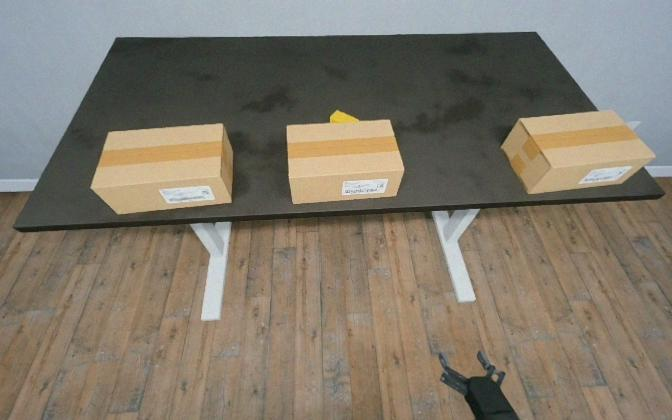

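Emit:
{"fn": "move", "kwargs": {"base": {"translate_m":-0.15}}}

Emit:
{"fn": "move", "kwargs": {"target": {"side":"right","x":0.65,"y":-0.3,"z":1.25,"pitch_deg":60,"heading_deg":0,"arc":true}}}

Emit:
{"fn": "move", "kwargs": {"base": {"translate_m":0.48}, "cameras": ["all"]}}

Emit:
{"fn": "zoom_image", "kwargs": {"camera": "head_camera", "region": [200, 0, 560, 280]}}

Scene clock: 26.50 s.
Joint torques (N m): left_arm=[12.71 -0.44 0.45 -9.55 0.41 -0.5 0.35] | right_arm=[1.93 5.98 4.75 -12.43 -0.07 -2.02 0.13]
move: done
base_odometry: x=+0.618 y=+0.969 heading=+1.002
turned_by_wheels: +0.000
turned_by_imu: +0.000
base_tilt: forward=+0.1 right=+0.8
base_status: done
joint_positions: body_ankle_rad=-0.400 body_knee_rad=+0.700 body_waist_pitch_rad=+0.100 body_waist_roll_rad=+0.000 body_waist_yaw_rad=+0.000 left_arm_joint1_rad=+2.446 left_arm_joint2_rad=-1.515 left_arm_joint3_rad=-1.534 left_arm_joint4_rad=-2.101 left_arm_joint5_rad=-0.311 left_arm_joint6_rad=+0.586 left_arm_joint7_rad=+0.208 left_gripper_rad=+0.000 right_arm_joint1_rad=-1.809 right_arm_joint2_rad=-1.183 right_arm_joint3_rad=+1.530 right_arm_joint4_rad=-1.729 right_arm_joint5_rad=+0.421 right_arm_joint6_rad=+0.076 right_arm_joint7_rad=+0.011 right_gripper_rad=+0.000 head_yaw_rad=+0.000 head_roll_rad=+0.000 head_pitch_rad=+0.200
joint_status: not commanded
arms_held: 0
arms_held_load: -
chest: x=+0.2521 y=+0.0000 z=+1.3000 quat_wxyz=(+0.980, +0.000, +0.199, +0.000) (m; base frame)
head_camera_pose: x=+0.4837 y=+0.0277 z=+1.5753 quat_wxyz=(+0.201, -0.688, +0.664, -0.212) (m; base frame)
left_hand: x=+0.2636 y=+0.2404 z=+0.6799 quat_wxyz=(+0.011, +0.990, +0.099, +0.104) pitch_deg=+78.0 heading_deg=-0.2 roll_deg=+168.4 fingers_toward=(+0.21, +0.00, -0.98) jaws_along=(+0.19, -0.98, +0.04) (m; base frame)
right_hand: x=+0.6231 y=-0.2947 z=+0.7455 quat_wxyz=(+0.057, -0.879, -0.011, -0.473) pitch_deg=+33.1 heading_deg=+7.5 roll_deg=+186.1 fingers_toward=(+0.83, +0.11, -0.55) jaws_along=(+0.07, -0.99, -0.09) (m; base frame)
pictures: none

Scene clock: 32.47 s.
Joint torques (N m): left_arm=[12.74 0.11 0.51 -9.63 0.45 -0.43 0.35] | right_arm=[11.73 7.22 3.95 13.45 0.2 -0.94 -0.5]
move: done
base_odometry: x=+0.618 y=+0.969 heading=+1.002
turned_by_wheels: +0.000
turned_by_imu: -0.001
base_tilt: forward=+0.2 right=+0.8
base_status: not commanded
joint_positions: body_ankle_rad=-0.400 body_knee_rad=+0.700 body_waist_pitch_rad=+0.100 body_waist_roll_rad=+0.000 body_waist_yaw_rad=+0.000 left_arm_joint1_rad=+2.446 left_arm_joint2_rad=-1.516 left_arm_joint3_rad=-1.534 left_arm_joint4_rad=-2.101 left_arm_joint5_rad=-0.311 left_arm_joint6_rad=+0.586 left_arm_joint7_rad=+0.208 left_gripper_rad=+0.000 right_arm_joint1_rad=-0.889 right_arm_joint2_rad=+1.261 right_arm_joint3_rad=+1.524 right_arm_joint4_rad=-2.106 right_arm_joint5_rad=+2.971 right_arm_joint6_rad=+0.799 right_arm_joint7_rad=-0.165 right_gripper_rad=+0.000 head_yaw_rad=+0.000 head_roll_rad=+0.000 head_pitch_rad=+0.200
joint_status: not commanded
arms_held: 0
arms_held_load: -
chest: x=+0.2521 y=+0.0000 z=+1.3000 quat_wxyz=(+0.980, +0.000, +0.199, +0.000) (m; base frame)
head_camera_pose: x=+0.4837 y=+0.0277 z=+1.5753 quat_wxyz=(+0.201, -0.688, +0.664, -0.212) (m; base frame)
left_hand: x=+0.2636 y=+0.2404 z=+0.6799 quat_wxyz=(+0.011, +0.990, +0.099, +0.104) pitch_deg=+78.0 heading_deg=-0.1 roll_deg=+168.4 fingers_toward=(+0.21, +0.00, -0.98) jaws_along=(+0.19, -0.98, +0.04) (m; base frame)
right_hand: x=+0.6502 y=-0.2993 z=+1.2489 quat_wxyz=(+0.001, -0.966, -0.001, -0.258) pitch_deg=+60.1 heading_deg=+0.3 roll_deg=+180.3 fingers_toward=(+0.50, +0.00, -0.87) jaws_along=(+0.00, -1.00, +0.00) (m; base frame)
right_hand_status: reached (checked arc, to end with the hand's camera side down, planned for 5.5 s): 1 mm and 0.2 deg off.
pictures: none

Scene clock: 35.77 s.
Joint torques (N m): left_arm=[13.57 -0.1 0.44 -9 0.44 -0.43 0.3] | right_arm=[11.21 6.29 4.28 13.61 0.24 -1.25 -0.36]
move: done
base_odometry: x=+0.876 y=+1.374 heading=+1.003
turned_by_wheels: +0.001
turned_by_imu: +0.000
base_tilt: forward=+0.2 right=+0.8
base_status: done
joint_positions: body_ankle_rad=-0.400 body_knee_rad=+0.700 body_waist_pitch_rad=+0.100 body_waist_roll_rad=+0.000 body_waist_yaw_rad=+0.000 left_arm_joint1_rad=+2.444 left_arm_joint2_rad=-1.516 left_arm_joint3_rad=-1.534 left_arm_joint4_rad=-2.102 left_arm_joint5_rad=-0.311 left_arm_joint6_rad=+0.586 left_arm_joint7_rad=+0.208 left_gripper_rad=+0.000 right_arm_joint1_rad=-0.887 right_arm_joint2_rad=+1.261 right_arm_joint3_rad=+1.523 right_arm_joint4_rad=-2.106 right_arm_joint5_rad=+2.971 right_arm_joint6_rad=+0.800 right_arm_joint7_rad=-0.165 right_gripper_rad=+0.000 head_yaw_rad=+0.000 head_roll_rad=+0.000 head_pitch_rad=+0.200
joint_status: not commanded
arms_held: 0
arms_held_load: -
chest: x=+0.2525 y=+0.0000 z=+1.2999 quat_wxyz=(+0.980, +0.000, +0.199, +0.000) (m; base frame)
head_camera_pose: x=+0.4843 y=+0.0277 z=+1.5750 quat_wxyz=(+0.201, -0.688, +0.664, -0.211) (m; base frame)
left_hand: x=+0.2656 y=+0.2404 z=+0.6801 quat_wxyz=(+0.011, +0.989, +0.099, +0.105) pitch_deg=+77.8 heading_deg=-0.1 roll_deg=+168.4 fingers_toward=(+0.21, +0.00, -0.98) jaws_along=(+0.19, -0.98, +0.04) (m; base frame)
right_hand: x=+0.6504 y=-0.2995 z=+1.2488 quat_wxyz=(+0.001, -0.966, -0.001, -0.258) pitch_deg=+60.1 heading_deg=+0.3 roll_deg=+180.2 fingers_toward=(+0.50, +0.00, -0.87) jaws_along=(+0.00, -1.00, +0.00) (m; base frame)
pictures: head_camera, left_wrist_camera, right_wrist_camera
camera_calibration:
head_camera: T_world_to_cam=[[0.027919, -0.999316, 0.0242551, -0.0240988], [-0.829462, -0.0367016, -0.557356, 1.28062], [0.557865, -0.0045578, -0.829919, 1.03709], [0, 0, 0, 1]] pos_world=[0.484342, 0.0276454, 1.57505]
left_wrist_camera: T_world_to_cam=[[-0.197126, 0.979671, -0.037242, -0.164578], [0.74542, 0.174448, 0.643363, -0.662534], [0.636781, 0.0990625, -0.764655, 0.459009], [0, 0, 0, 1]] pos_world=[0.169136, 0.231339, 0.771104]
right_wrist_camera: T_world_to_cam=[[-0.0252328, 0.99968, 0.00172186, 0.308767], [0.483817, 0.0107047, 0.875103, -1.39778], [0.874805, 0.0229144, -0.483933, 0.180459], [0, 0, 0, 1]] pos_world=[0.526195, -0.29784, 1.31]

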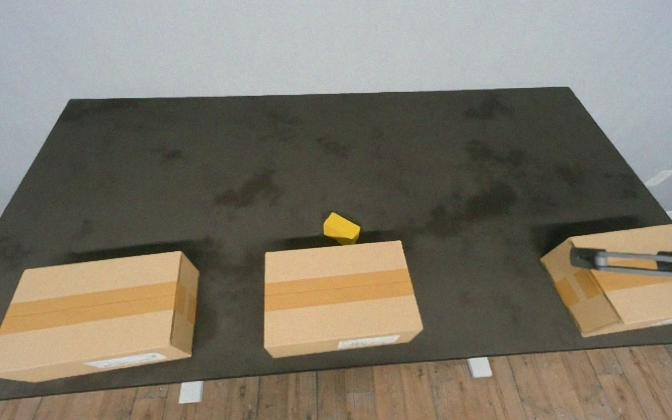

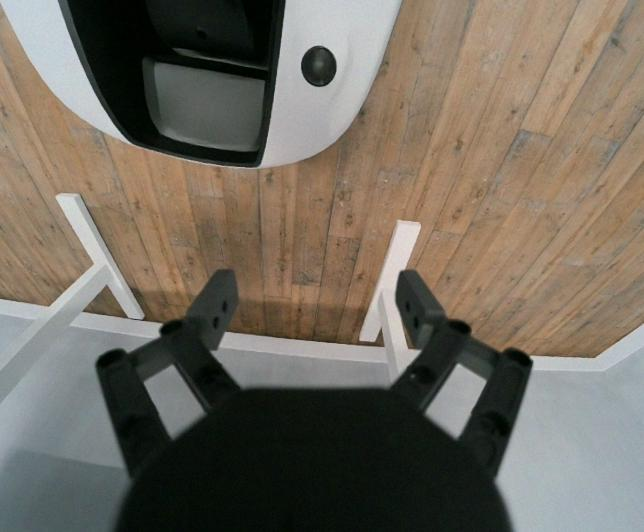

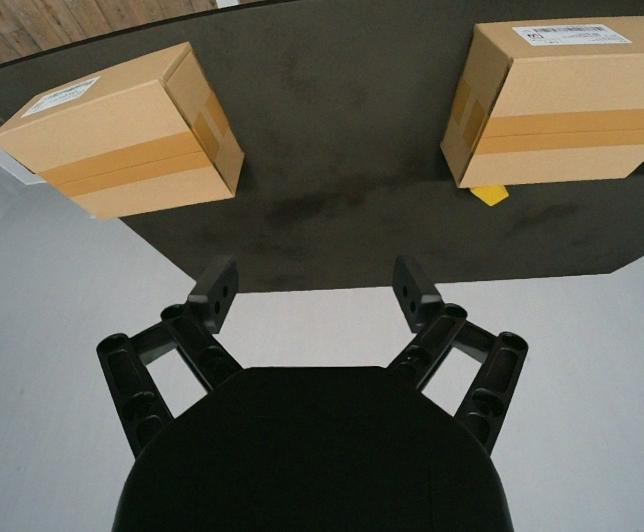

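Scaled by 1.400.

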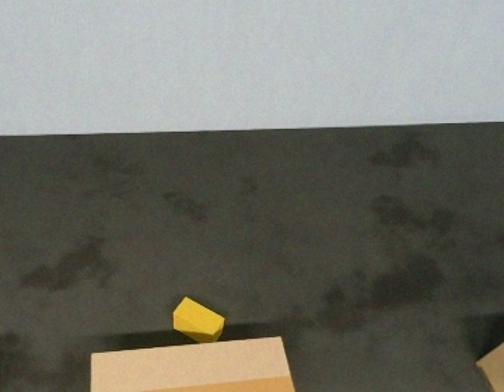

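Emit:
{"fn": "move", "kwargs": {"where": [[333,214],[358,228],[352,239],[342,226],[328,226],[327,233],[340,221],[348,233],[398,243],[267,253],[400,210],[350,235]]}}

Emit:
{"fn": "zoom_image", "kwargs": {"camera": "head_camera", "region": [300, 200, 380, 260]}}

Scene clock: 36.67 s.
Joint torques (N m): left_arm=[13.95 0.03 0.34 -9 0.41 -0.48 0.27] | right_arm=[10.56 6.45 4.23 13.64 0.19 -1.19 -0.51]
base_odometry: x=+0.876 y=+1.374 heading=+1.003
turned_by_wheels: +0.000
turned_by_imu: +0.000
base_tilt: forward=+0.2 right=+0.8
where, head_camera: pixel (333, 214): x +0.856, y +0.030, z +1.004; pixel (358, 228): x +0.824, y -0.023, z +1.004; pixel (352, 239): x +0.802, y -0.011, z +0.997; pixel (342, 226): x +0.828, y +0.010, z +1.003; pixel (328, 226): x +0.828, y +0.039, z +1.001; pixel (327, 233): x +0.829, y +0.041, z +0.970; pixel (340, 221): x +0.840, y +0.014, z +1.004; pixel (348, 233): x +0.812, y -0.003, z +1.003; pixel (398, 243): x +0.765, y -0.091, z +1.056; pixel (267, 253): x +0.735, y +0.143, z +1.057; pixel (400, 210): x +0.904, y -0.125, z +0.959; pixel (350, 235): x +0.807, y -0.007, z +1.003. By the robot's depth camera.
base_status: done
joint_positions: body_ankle_rad=-0.400 body_knee_rad=+0.700 body_waist_pitch_rad=+0.100 body_waist_roll_rad=+0.000 body_waist_yaw_rad=+0.000 left_arm_joint1_rad=+2.444 left_arm_joint2_rad=-1.516 left_arm_joint3_rad=-1.534 left_arm_joint4_rad=-2.102 left_arm_joint5_rad=-0.311 left_arm_joint6_rad=+0.586 left_arm_joint7_rad=+0.208 left_gripper_rad=+0.000 right_arm_joint1_rad=-0.887 right_arm_joint2_rad=+1.261 right_arm_joint3_rad=+1.523 right_arm_joint4_rad=-2.106 right_arm_joint5_rad=+2.971 right_arm_joint6_rad=+0.800 right_arm_joint7_rad=-0.165 right_gripper_rad=+0.000 head_yaw_rad=+0.000 head_roll_rad=+0.000 head_pitch_rad=+0.200
joint_status: not commanded
arms_held: 0
arms_held_load: -
chest: x=+0.2525 y=+0.0000 z=+1.2999 quat_wxyz=(+0.980, +0.000, +0.199, +0.000) (m; base frame)
head_camera_pose: x=+0.4843 y=+0.0277 z=+1.5750 quat_wxyz=(+0.201, -0.688, +0.664, -0.211) (m; base frame)
left_hand: x=+0.2656 y=+0.2404 z=+0.6801 quat_wxyz=(+0.011, +0.989, +0.099, +0.105) pitch_deg=+77.8 heading_deg=-0.1 roll_deg=+168.4 fingers_toward=(+0.21, +0.00, -0.98) jaws_along=(+0.19, -0.98, +0.04) (m; base frame)
right_hand: x=+0.6504 y=-0.2995 z=+1.2488 quat_wxyz=(+0.001, -0.966, -0.001, -0.258) pitch_deg=+60.1 heading_deg=+0.3 roll_deg=+180.2 fingers_toward=(+0.50, +0.00, -0.87) jaws_along=(+0.00, -1.00, +0.00) (m; base frame)
pictures: none

Scaled by 6.300.
This view is cut from an older image: the scene may have changed since it was taken.

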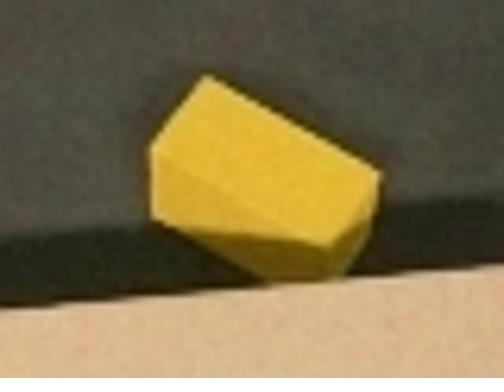

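Emit:
{"fn": "move", "kwargs": {"target": {"side":"right","x":0.829,"y":0.01,"z":1.17,"pitch_deg":90,"heading_deg":58,"roll_deg":0}}}

Emit:
{"fn": "move", "kwargs": {"target": {"side":"right","x":0.829,"y":0.01,"z":1.17,"pitch_deg":90,"heading_deg":58,"roll_deg":180}, "cameras": ["head_camera","right_wrist_camera"]}}

Scene clock: 39.30 s.
Joint torques (N m): left_arm=[13.27 -0.1 0.44 -8.96 0.46 -0.44 0.29] | right_arm=[10.94 6.75 4.18 13.75 0.14 -1.3 -0.43]
move: refused
base_odometry: x=+0.876 y=+1.374 heading=+1.003
turned_by_wheels: +0.000
turned_by_imu: +0.000
base_tilt: forward=+0.2 right=+0.8
base_status: not commanded
joint_positions: body_ankle_rad=-0.400 body_knee_rad=+0.700 body_waist_pitch_rad=+0.100 body_waist_roll_rad=+0.000 body_waist_yaw_rad=+0.000 left_arm_joint1_rad=+2.444 left_arm_joint2_rad=-1.516 left_arm_joint3_rad=-1.534 left_arm_joint4_rad=-2.102 left_arm_joint5_rad=-0.311 left_arm_joint6_rad=+0.586 left_arm_joint7_rad=+0.208 left_gripper_rad=+0.000 right_arm_joint1_rad=-0.887 right_arm_joint2_rad=+1.261 right_arm_joint3_rad=+1.523 right_arm_joint4_rad=-2.106 right_arm_joint5_rad=+2.971 right_arm_joint6_rad=+0.800 right_arm_joint7_rad=-0.165 right_gripper_rad=+0.000 head_yaw_rad=+0.000 head_roll_rad=+0.000 head_pitch_rad=+0.200
joint_status: not commanded
arms_held: 0
arms_held_load: -
chest: x=+0.2525 y=+0.0000 z=+1.2999 quat_wxyz=(+0.980, +0.000, +0.199, +0.000) (m; base frame)
head_camera_pose: x=+0.4843 y=+0.0277 z=+1.5750 quat_wxyz=(+0.201, -0.688, +0.664, -0.211) (m; base frame)
left_hand: x=+0.2656 y=+0.2404 z=+0.6801 quat_wxyz=(+0.011, +0.989, +0.099, +0.105) pitch_deg=+77.8 heading_deg=-0.1 roll_deg=+168.4 fingers_toward=(+0.21, +0.00, -0.98) jaws_along=(+0.19, -0.98, +0.04) (m; base frame)
right_hand: x=+0.6504 y=-0.2995 z=+1.2488 quat_wxyz=(+0.001, -0.966, -0.001, -0.258) pitch_deg=+60.1 heading_deg=+0.3 roll_deg=+180.2 fingers_toward=(+0.50, +0.00, -0.87) jaws_along=(+0.00, -1.00, +0.00) (m; base frame)
right_hand_status: refused: no posture of the arm gets there (right_arm_joint2_rad would come within 0.1 rad of its limit): the closest leaves the hand 137 mm and 26.9 deg from the pose. Nothing moved. A plan exists at "pitch_deg" 60 (an arc).
pictures: none

not run: a stop came earlier in this reply.

Emit:
{"fn": "move", "kwargs": {"target": {"side":"right","x":0.829,"y":0.01,"z":1.17,"pitch_deg":90,"heading_deg":58,"roll_deg":180,"arc":true}, "cameras": ["head_camera","right_wrist_camera"]}}

Scene clock: 40.37 s.
Joint torques (N m): left_arm=[13.63 -0.02 0.38 -8.94 0.34 -0.49 0.28] | right_arm=[10.98 6.51 4.16 13.67 0.17 -1.16 -0.39]
move: refused
base_odometry: x=+0.876 y=+1.374 heading=+1.003
turned_by_wheels: +0.000
turned_by_imu: +0.000
base_tilt: forward=+0.2 right=+0.8
base_status: not commanded
joint_positions: body_ankle_rad=-0.400 body_knee_rad=+0.700 body_waist_pitch_rad=+0.100 body_waist_roll_rad=+0.000 body_waist_yaw_rad=+0.000 left_arm_joint1_rad=+2.444 left_arm_joint2_rad=-1.516 left_arm_joint3_rad=-1.534 left_arm_joint4_rad=-2.102 left_arm_joint5_rad=-0.311 left_arm_joint6_rad=+0.586 left_arm_joint7_rad=+0.208 left_gripper_rad=+0.000 right_arm_joint1_rad=-0.887 right_arm_joint2_rad=+1.261 right_arm_joint3_rad=+1.523 right_arm_joint4_rad=-2.106 right_arm_joint5_rad=+2.971 right_arm_joint6_rad=+0.800 right_arm_joint7_rad=-0.165 right_gripper_rad=+0.000 head_yaw_rad=+0.000 head_roll_rad=+0.000 head_pitch_rad=+0.200
joint_status: not commanded
arms_held: 0
arms_held_load: -
chest: x=+0.2525 y=+0.0000 z=+1.2999 quat_wxyz=(+0.980, +0.000, +0.199, +0.000) (m; base frame)
head_camera_pose: x=+0.4843 y=+0.0277 z=+1.5750 quat_wxyz=(+0.201, -0.688, +0.664, -0.211) (m; base frame)
left_hand: x=+0.2656 y=+0.2404 z=+0.6801 quat_wxyz=(+0.011, +0.989, +0.099, +0.105) pitch_deg=+77.8 heading_deg=-0.1 roll_deg=+168.4 fingers_toward=(+0.21, +0.00, -0.98) jaws_along=(+0.19, -0.98, +0.04) (m; base frame)
right_hand: x=+0.6504 y=-0.2995 z=+1.2488 quat_wxyz=(+0.001, -0.966, -0.001, -0.258) pitch_deg=+60.1 heading_deg=+0.3 roll_deg=+180.2 fingers_toward=(+0.50, +0.00, -0.87) jaws_along=(+0.00, -1.00, +0.00) (m; base frame)
right_hand_status: refused: no posture of the arm gets there (right_arm_joint2_rad would come within 0.1 rad of its limit): the closest leaves the hand 94 mm and 25.4 deg from the pose. Nothing moved. A plan exists at "pitch_deg" 60.
pictures: head_camera, right_wrist_camera
camera_calibration:
head_camera: T_world_to_cam=[[0.027919, -0.999316, 0.0242551, -0.0240988], [-0.829462, -0.0367016, -0.557356, 1.28062], [0.557865, -0.0045578, -0.829919, 1.03709], [0, 0, 0, 1]] pos_world=[0.484342, 0.0276454, 1.57505]
right_wrist_camera: T_world_to_cam=[[-0.0252328, 0.99968, 0.00172186, 0.308767], [0.483817, 0.0107047, 0.875103, -1.39778], [0.874805, 0.0229144, -0.483933, 0.180459], [0, 0, 0, 1]] pos_world=[0.526195, -0.29784, 1.31]

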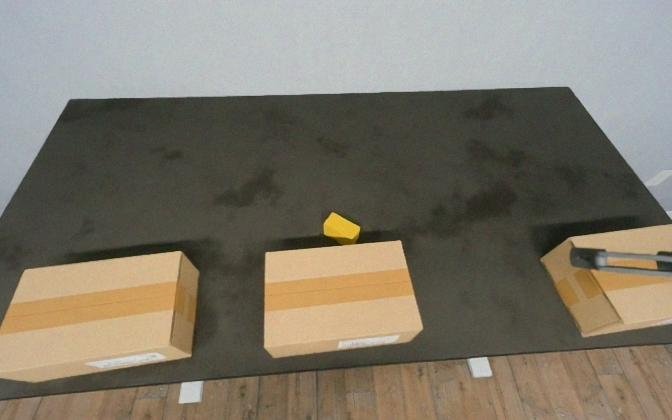

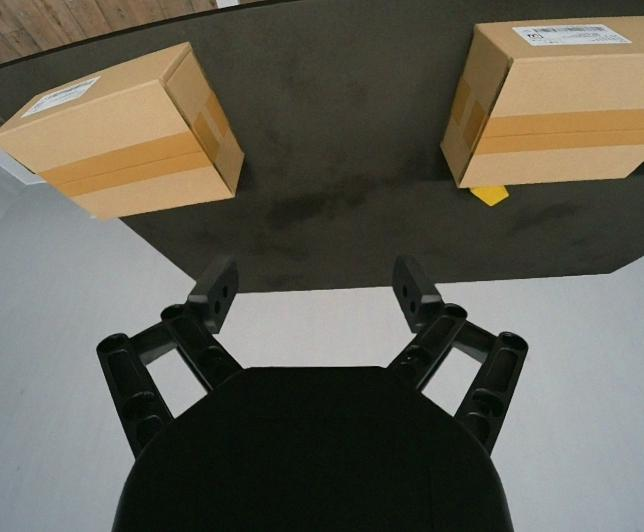

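Emit:
{"fn": "move", "kwargs": {"base": {"translate_m":0.12}}}

Emit:
{"fn": "move", "kwargs": {"target": {"side":"right","x":0.711,"y":0.01,"z":1.15,"pitch_deg":80,"heading_deg":58,"roll_deg":0,"arc":true}, "cameras": ["head_camera","right_wrist_camera"]}}

Scene clock: 44.23 s.
Joint torques (N m): left_arm=[13.86 -0.16 0.55 -8.97 0.45 -0.48 0.3] | right_arm=[10.84 6.48 4.03 13.72 0.26 -1.12 -0.33]
move: done
base_odometry: x=+0.940 y=+1.476 heading=+1.004
turned_by_wheels: +0.000
turned_by_imu: +0.000
base_tilt: forward=+0.2 right=+0.8
base_status: done
joint_positions: body_ankle_rad=-0.400 body_knee_rad=+0.700 body_waist_pitch_rad=+0.100 body_waist_roll_rad=+0.000 body_waist_yaw_rad=+0.000 left_arm_joint1_rad=+2.444 left_arm_joint2_rad=-1.516 left_arm_joint3_rad=-1.534 left_arm_joint4_rad=-2.102 left_arm_joint5_rad=-0.311 left_arm_joint6_rad=+0.586 left_arm_joint7_rad=+0.208 left_gripper_rad=+0.000 right_arm_joint1_rad=-0.888 right_arm_joint2_rad=+1.262 right_arm_joint3_rad=+1.523 right_arm_joint4_rad=-2.106 right_arm_joint5_rad=+2.971 right_arm_joint6_rad=+0.800 right_arm_joint7_rad=-0.165 right_gripper_rad=+0.000 head_yaw_rad=+0.000 head_roll_rad=+0.000 head_pitch_rad=+0.200
joint_status: not commanded
arms_held: 0
arms_held_load: -
chest: x=+0.2526 y=+0.0000 z=+1.2999 quat_wxyz=(+0.980, +0.000, +0.199, +0.000) (m; base frame)
head_camera_pose: x=+0.4844 y=+0.0277 z=+1.5750 quat_wxyz=(+0.201, -0.688, +0.664, -0.211) (m; base frame)
left_hand: x=+0.2656 y=+0.2404 z=+0.6801 quat_wxyz=(+0.011, +0.989, +0.099, +0.105) pitch_deg=+77.8 heading_deg=-0.1 roll_deg=+168.4 fingers_toward=(+0.21, +0.00, -0.98) jaws_along=(+0.19, -0.98, +0.04) (m; base frame)
right_hand: x=+0.6505 y=-0.2996 z=+1.2487 quat_wxyz=(+0.001, -0.966, -0.001, -0.258) pitch_deg=+60.1 heading_deg=+0.3 roll_deg=+180.2 fingers_toward=(+0.50, +0.00, -0.87) jaws_along=(+0.00, -1.00, +0.00) (m; base frame)
pictures: none

Scene clock: 52.80 s.
Joint torques (N m): left_arm=[13.47 0.23 0.51 -9.08 0.36 -0.44 0.27] | right_arm=[26.45 -9.46 0.62 13.67 -0.07 -0.07 -0.39]
move: done
base_odometry: x=+0.940 y=+1.476 heading=+1.004
turned_by_wheels: +0.000
turned_by_imu: -0.001
base_tilt: forward=+0.1 right=+0.8
base_status: not commanded
joint_positions: body_ankle_rad=-0.400 body_knee_rad=+0.700 body_waist_pitch_rad=+0.100 body_waist_roll_rad=+0.000 body_waist_yaw_rad=+0.000 left_arm_joint1_rad=+2.444 left_arm_joint2_rad=-1.516 left_arm_joint3_rad=-1.534 left_arm_joint4_rad=-2.102 left_arm_joint5_rad=-0.311 left_arm_joint6_rad=+0.586 left_arm_joint7_rad=+0.208 left_gripper_rad=+0.000 right_arm_joint1_rad=-1.717 right_arm_joint2_rad=+1.809 right_arm_joint3_rad=+1.961 right_arm_joint4_rad=-1.300 right_arm_joint5_rad=-0.888 right_arm_joint6_rad=-0.832 right_arm_joint7_rad=-0.832 right_gripper_rad=+0.000 head_yaw_rad=+0.000 head_roll_rad=+0.000 head_pitch_rad=+0.200
joint_status: not commanded
arms_held: 0
arms_held_load: -
chest: x=+0.2526 y=+0.0000 z=+1.2999 quat_wxyz=(+0.980, +0.000, +0.199, +0.000) (m; base frame)
head_camera_pose: x=+0.4844 y=+0.0277 z=+1.5750 quat_wxyz=(+0.201, -0.688, +0.664, -0.211) (m; base frame)
left_hand: x=+0.2656 y=+0.2404 z=+0.6801 quat_wxyz=(+0.011, +0.989, +0.099, +0.105) pitch_deg=+77.8 heading_deg=-0.1 roll_deg=+168.4 fingers_toward=(+0.21, +0.00, -0.98) jaws_along=(+0.19, -0.98, +0.04) (m; base frame)
right_hand: x=+0.7118 y=+0.0096 z=+1.1511 quat_wxyz=(-0.078, +0.482, -0.871, -0.042) pitch_deg=+79.8 heading_deg=+57.4 roll_deg=-0.5 fingers_toward=(+0.09, +0.15, -0.98) jaws_along=(-0.85, +0.53, +0.00) (m; base frame)
right_hand_status: reached (checked arc, to end with the hand's camera side to the robot's left, planned for 8.1 s): 1 mm and 0.2 deg off.
pictures: head_camera, right_wrist_camera
camera_calibration:
head_camera: T_world_to_cam=[[0.0279213, -0.999316, 0.0242565, -0.024105], [-0.829462, -0.0367043, -0.557356, 1.2807], [0.557865, -0.00455777, -0.829919, 1.03704], [0, 0, 0, 1]] pos_world=[0.484442, 0.0276454, 1.57505]
right_wrist_camera: T_world_to_cam=[[0.856745, -0.515469, 0.0167347, -0.629107], [-0.486371, -0.796737, 0.358683, -0.0525403], [-0.171557, -0.315439, -0.933309, 1.33774], [0, 0, 0, 1]] pos_world=[0.742929, 0.0558287, 1.2779]

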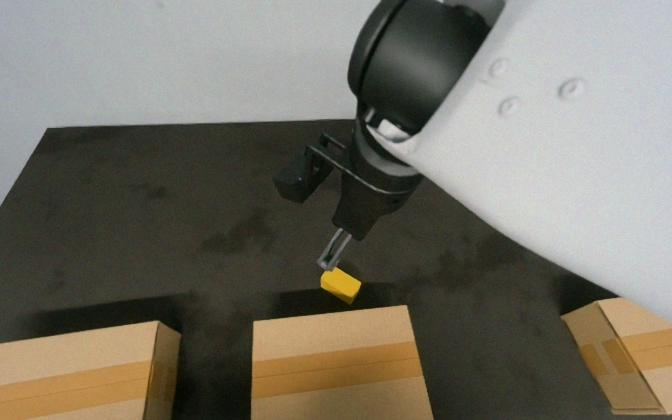

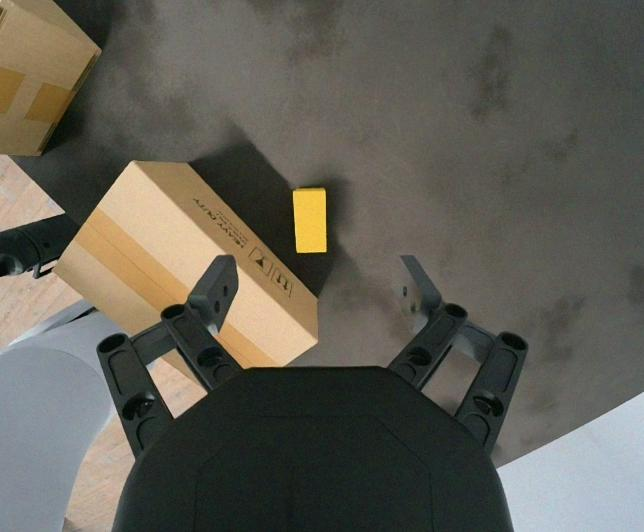

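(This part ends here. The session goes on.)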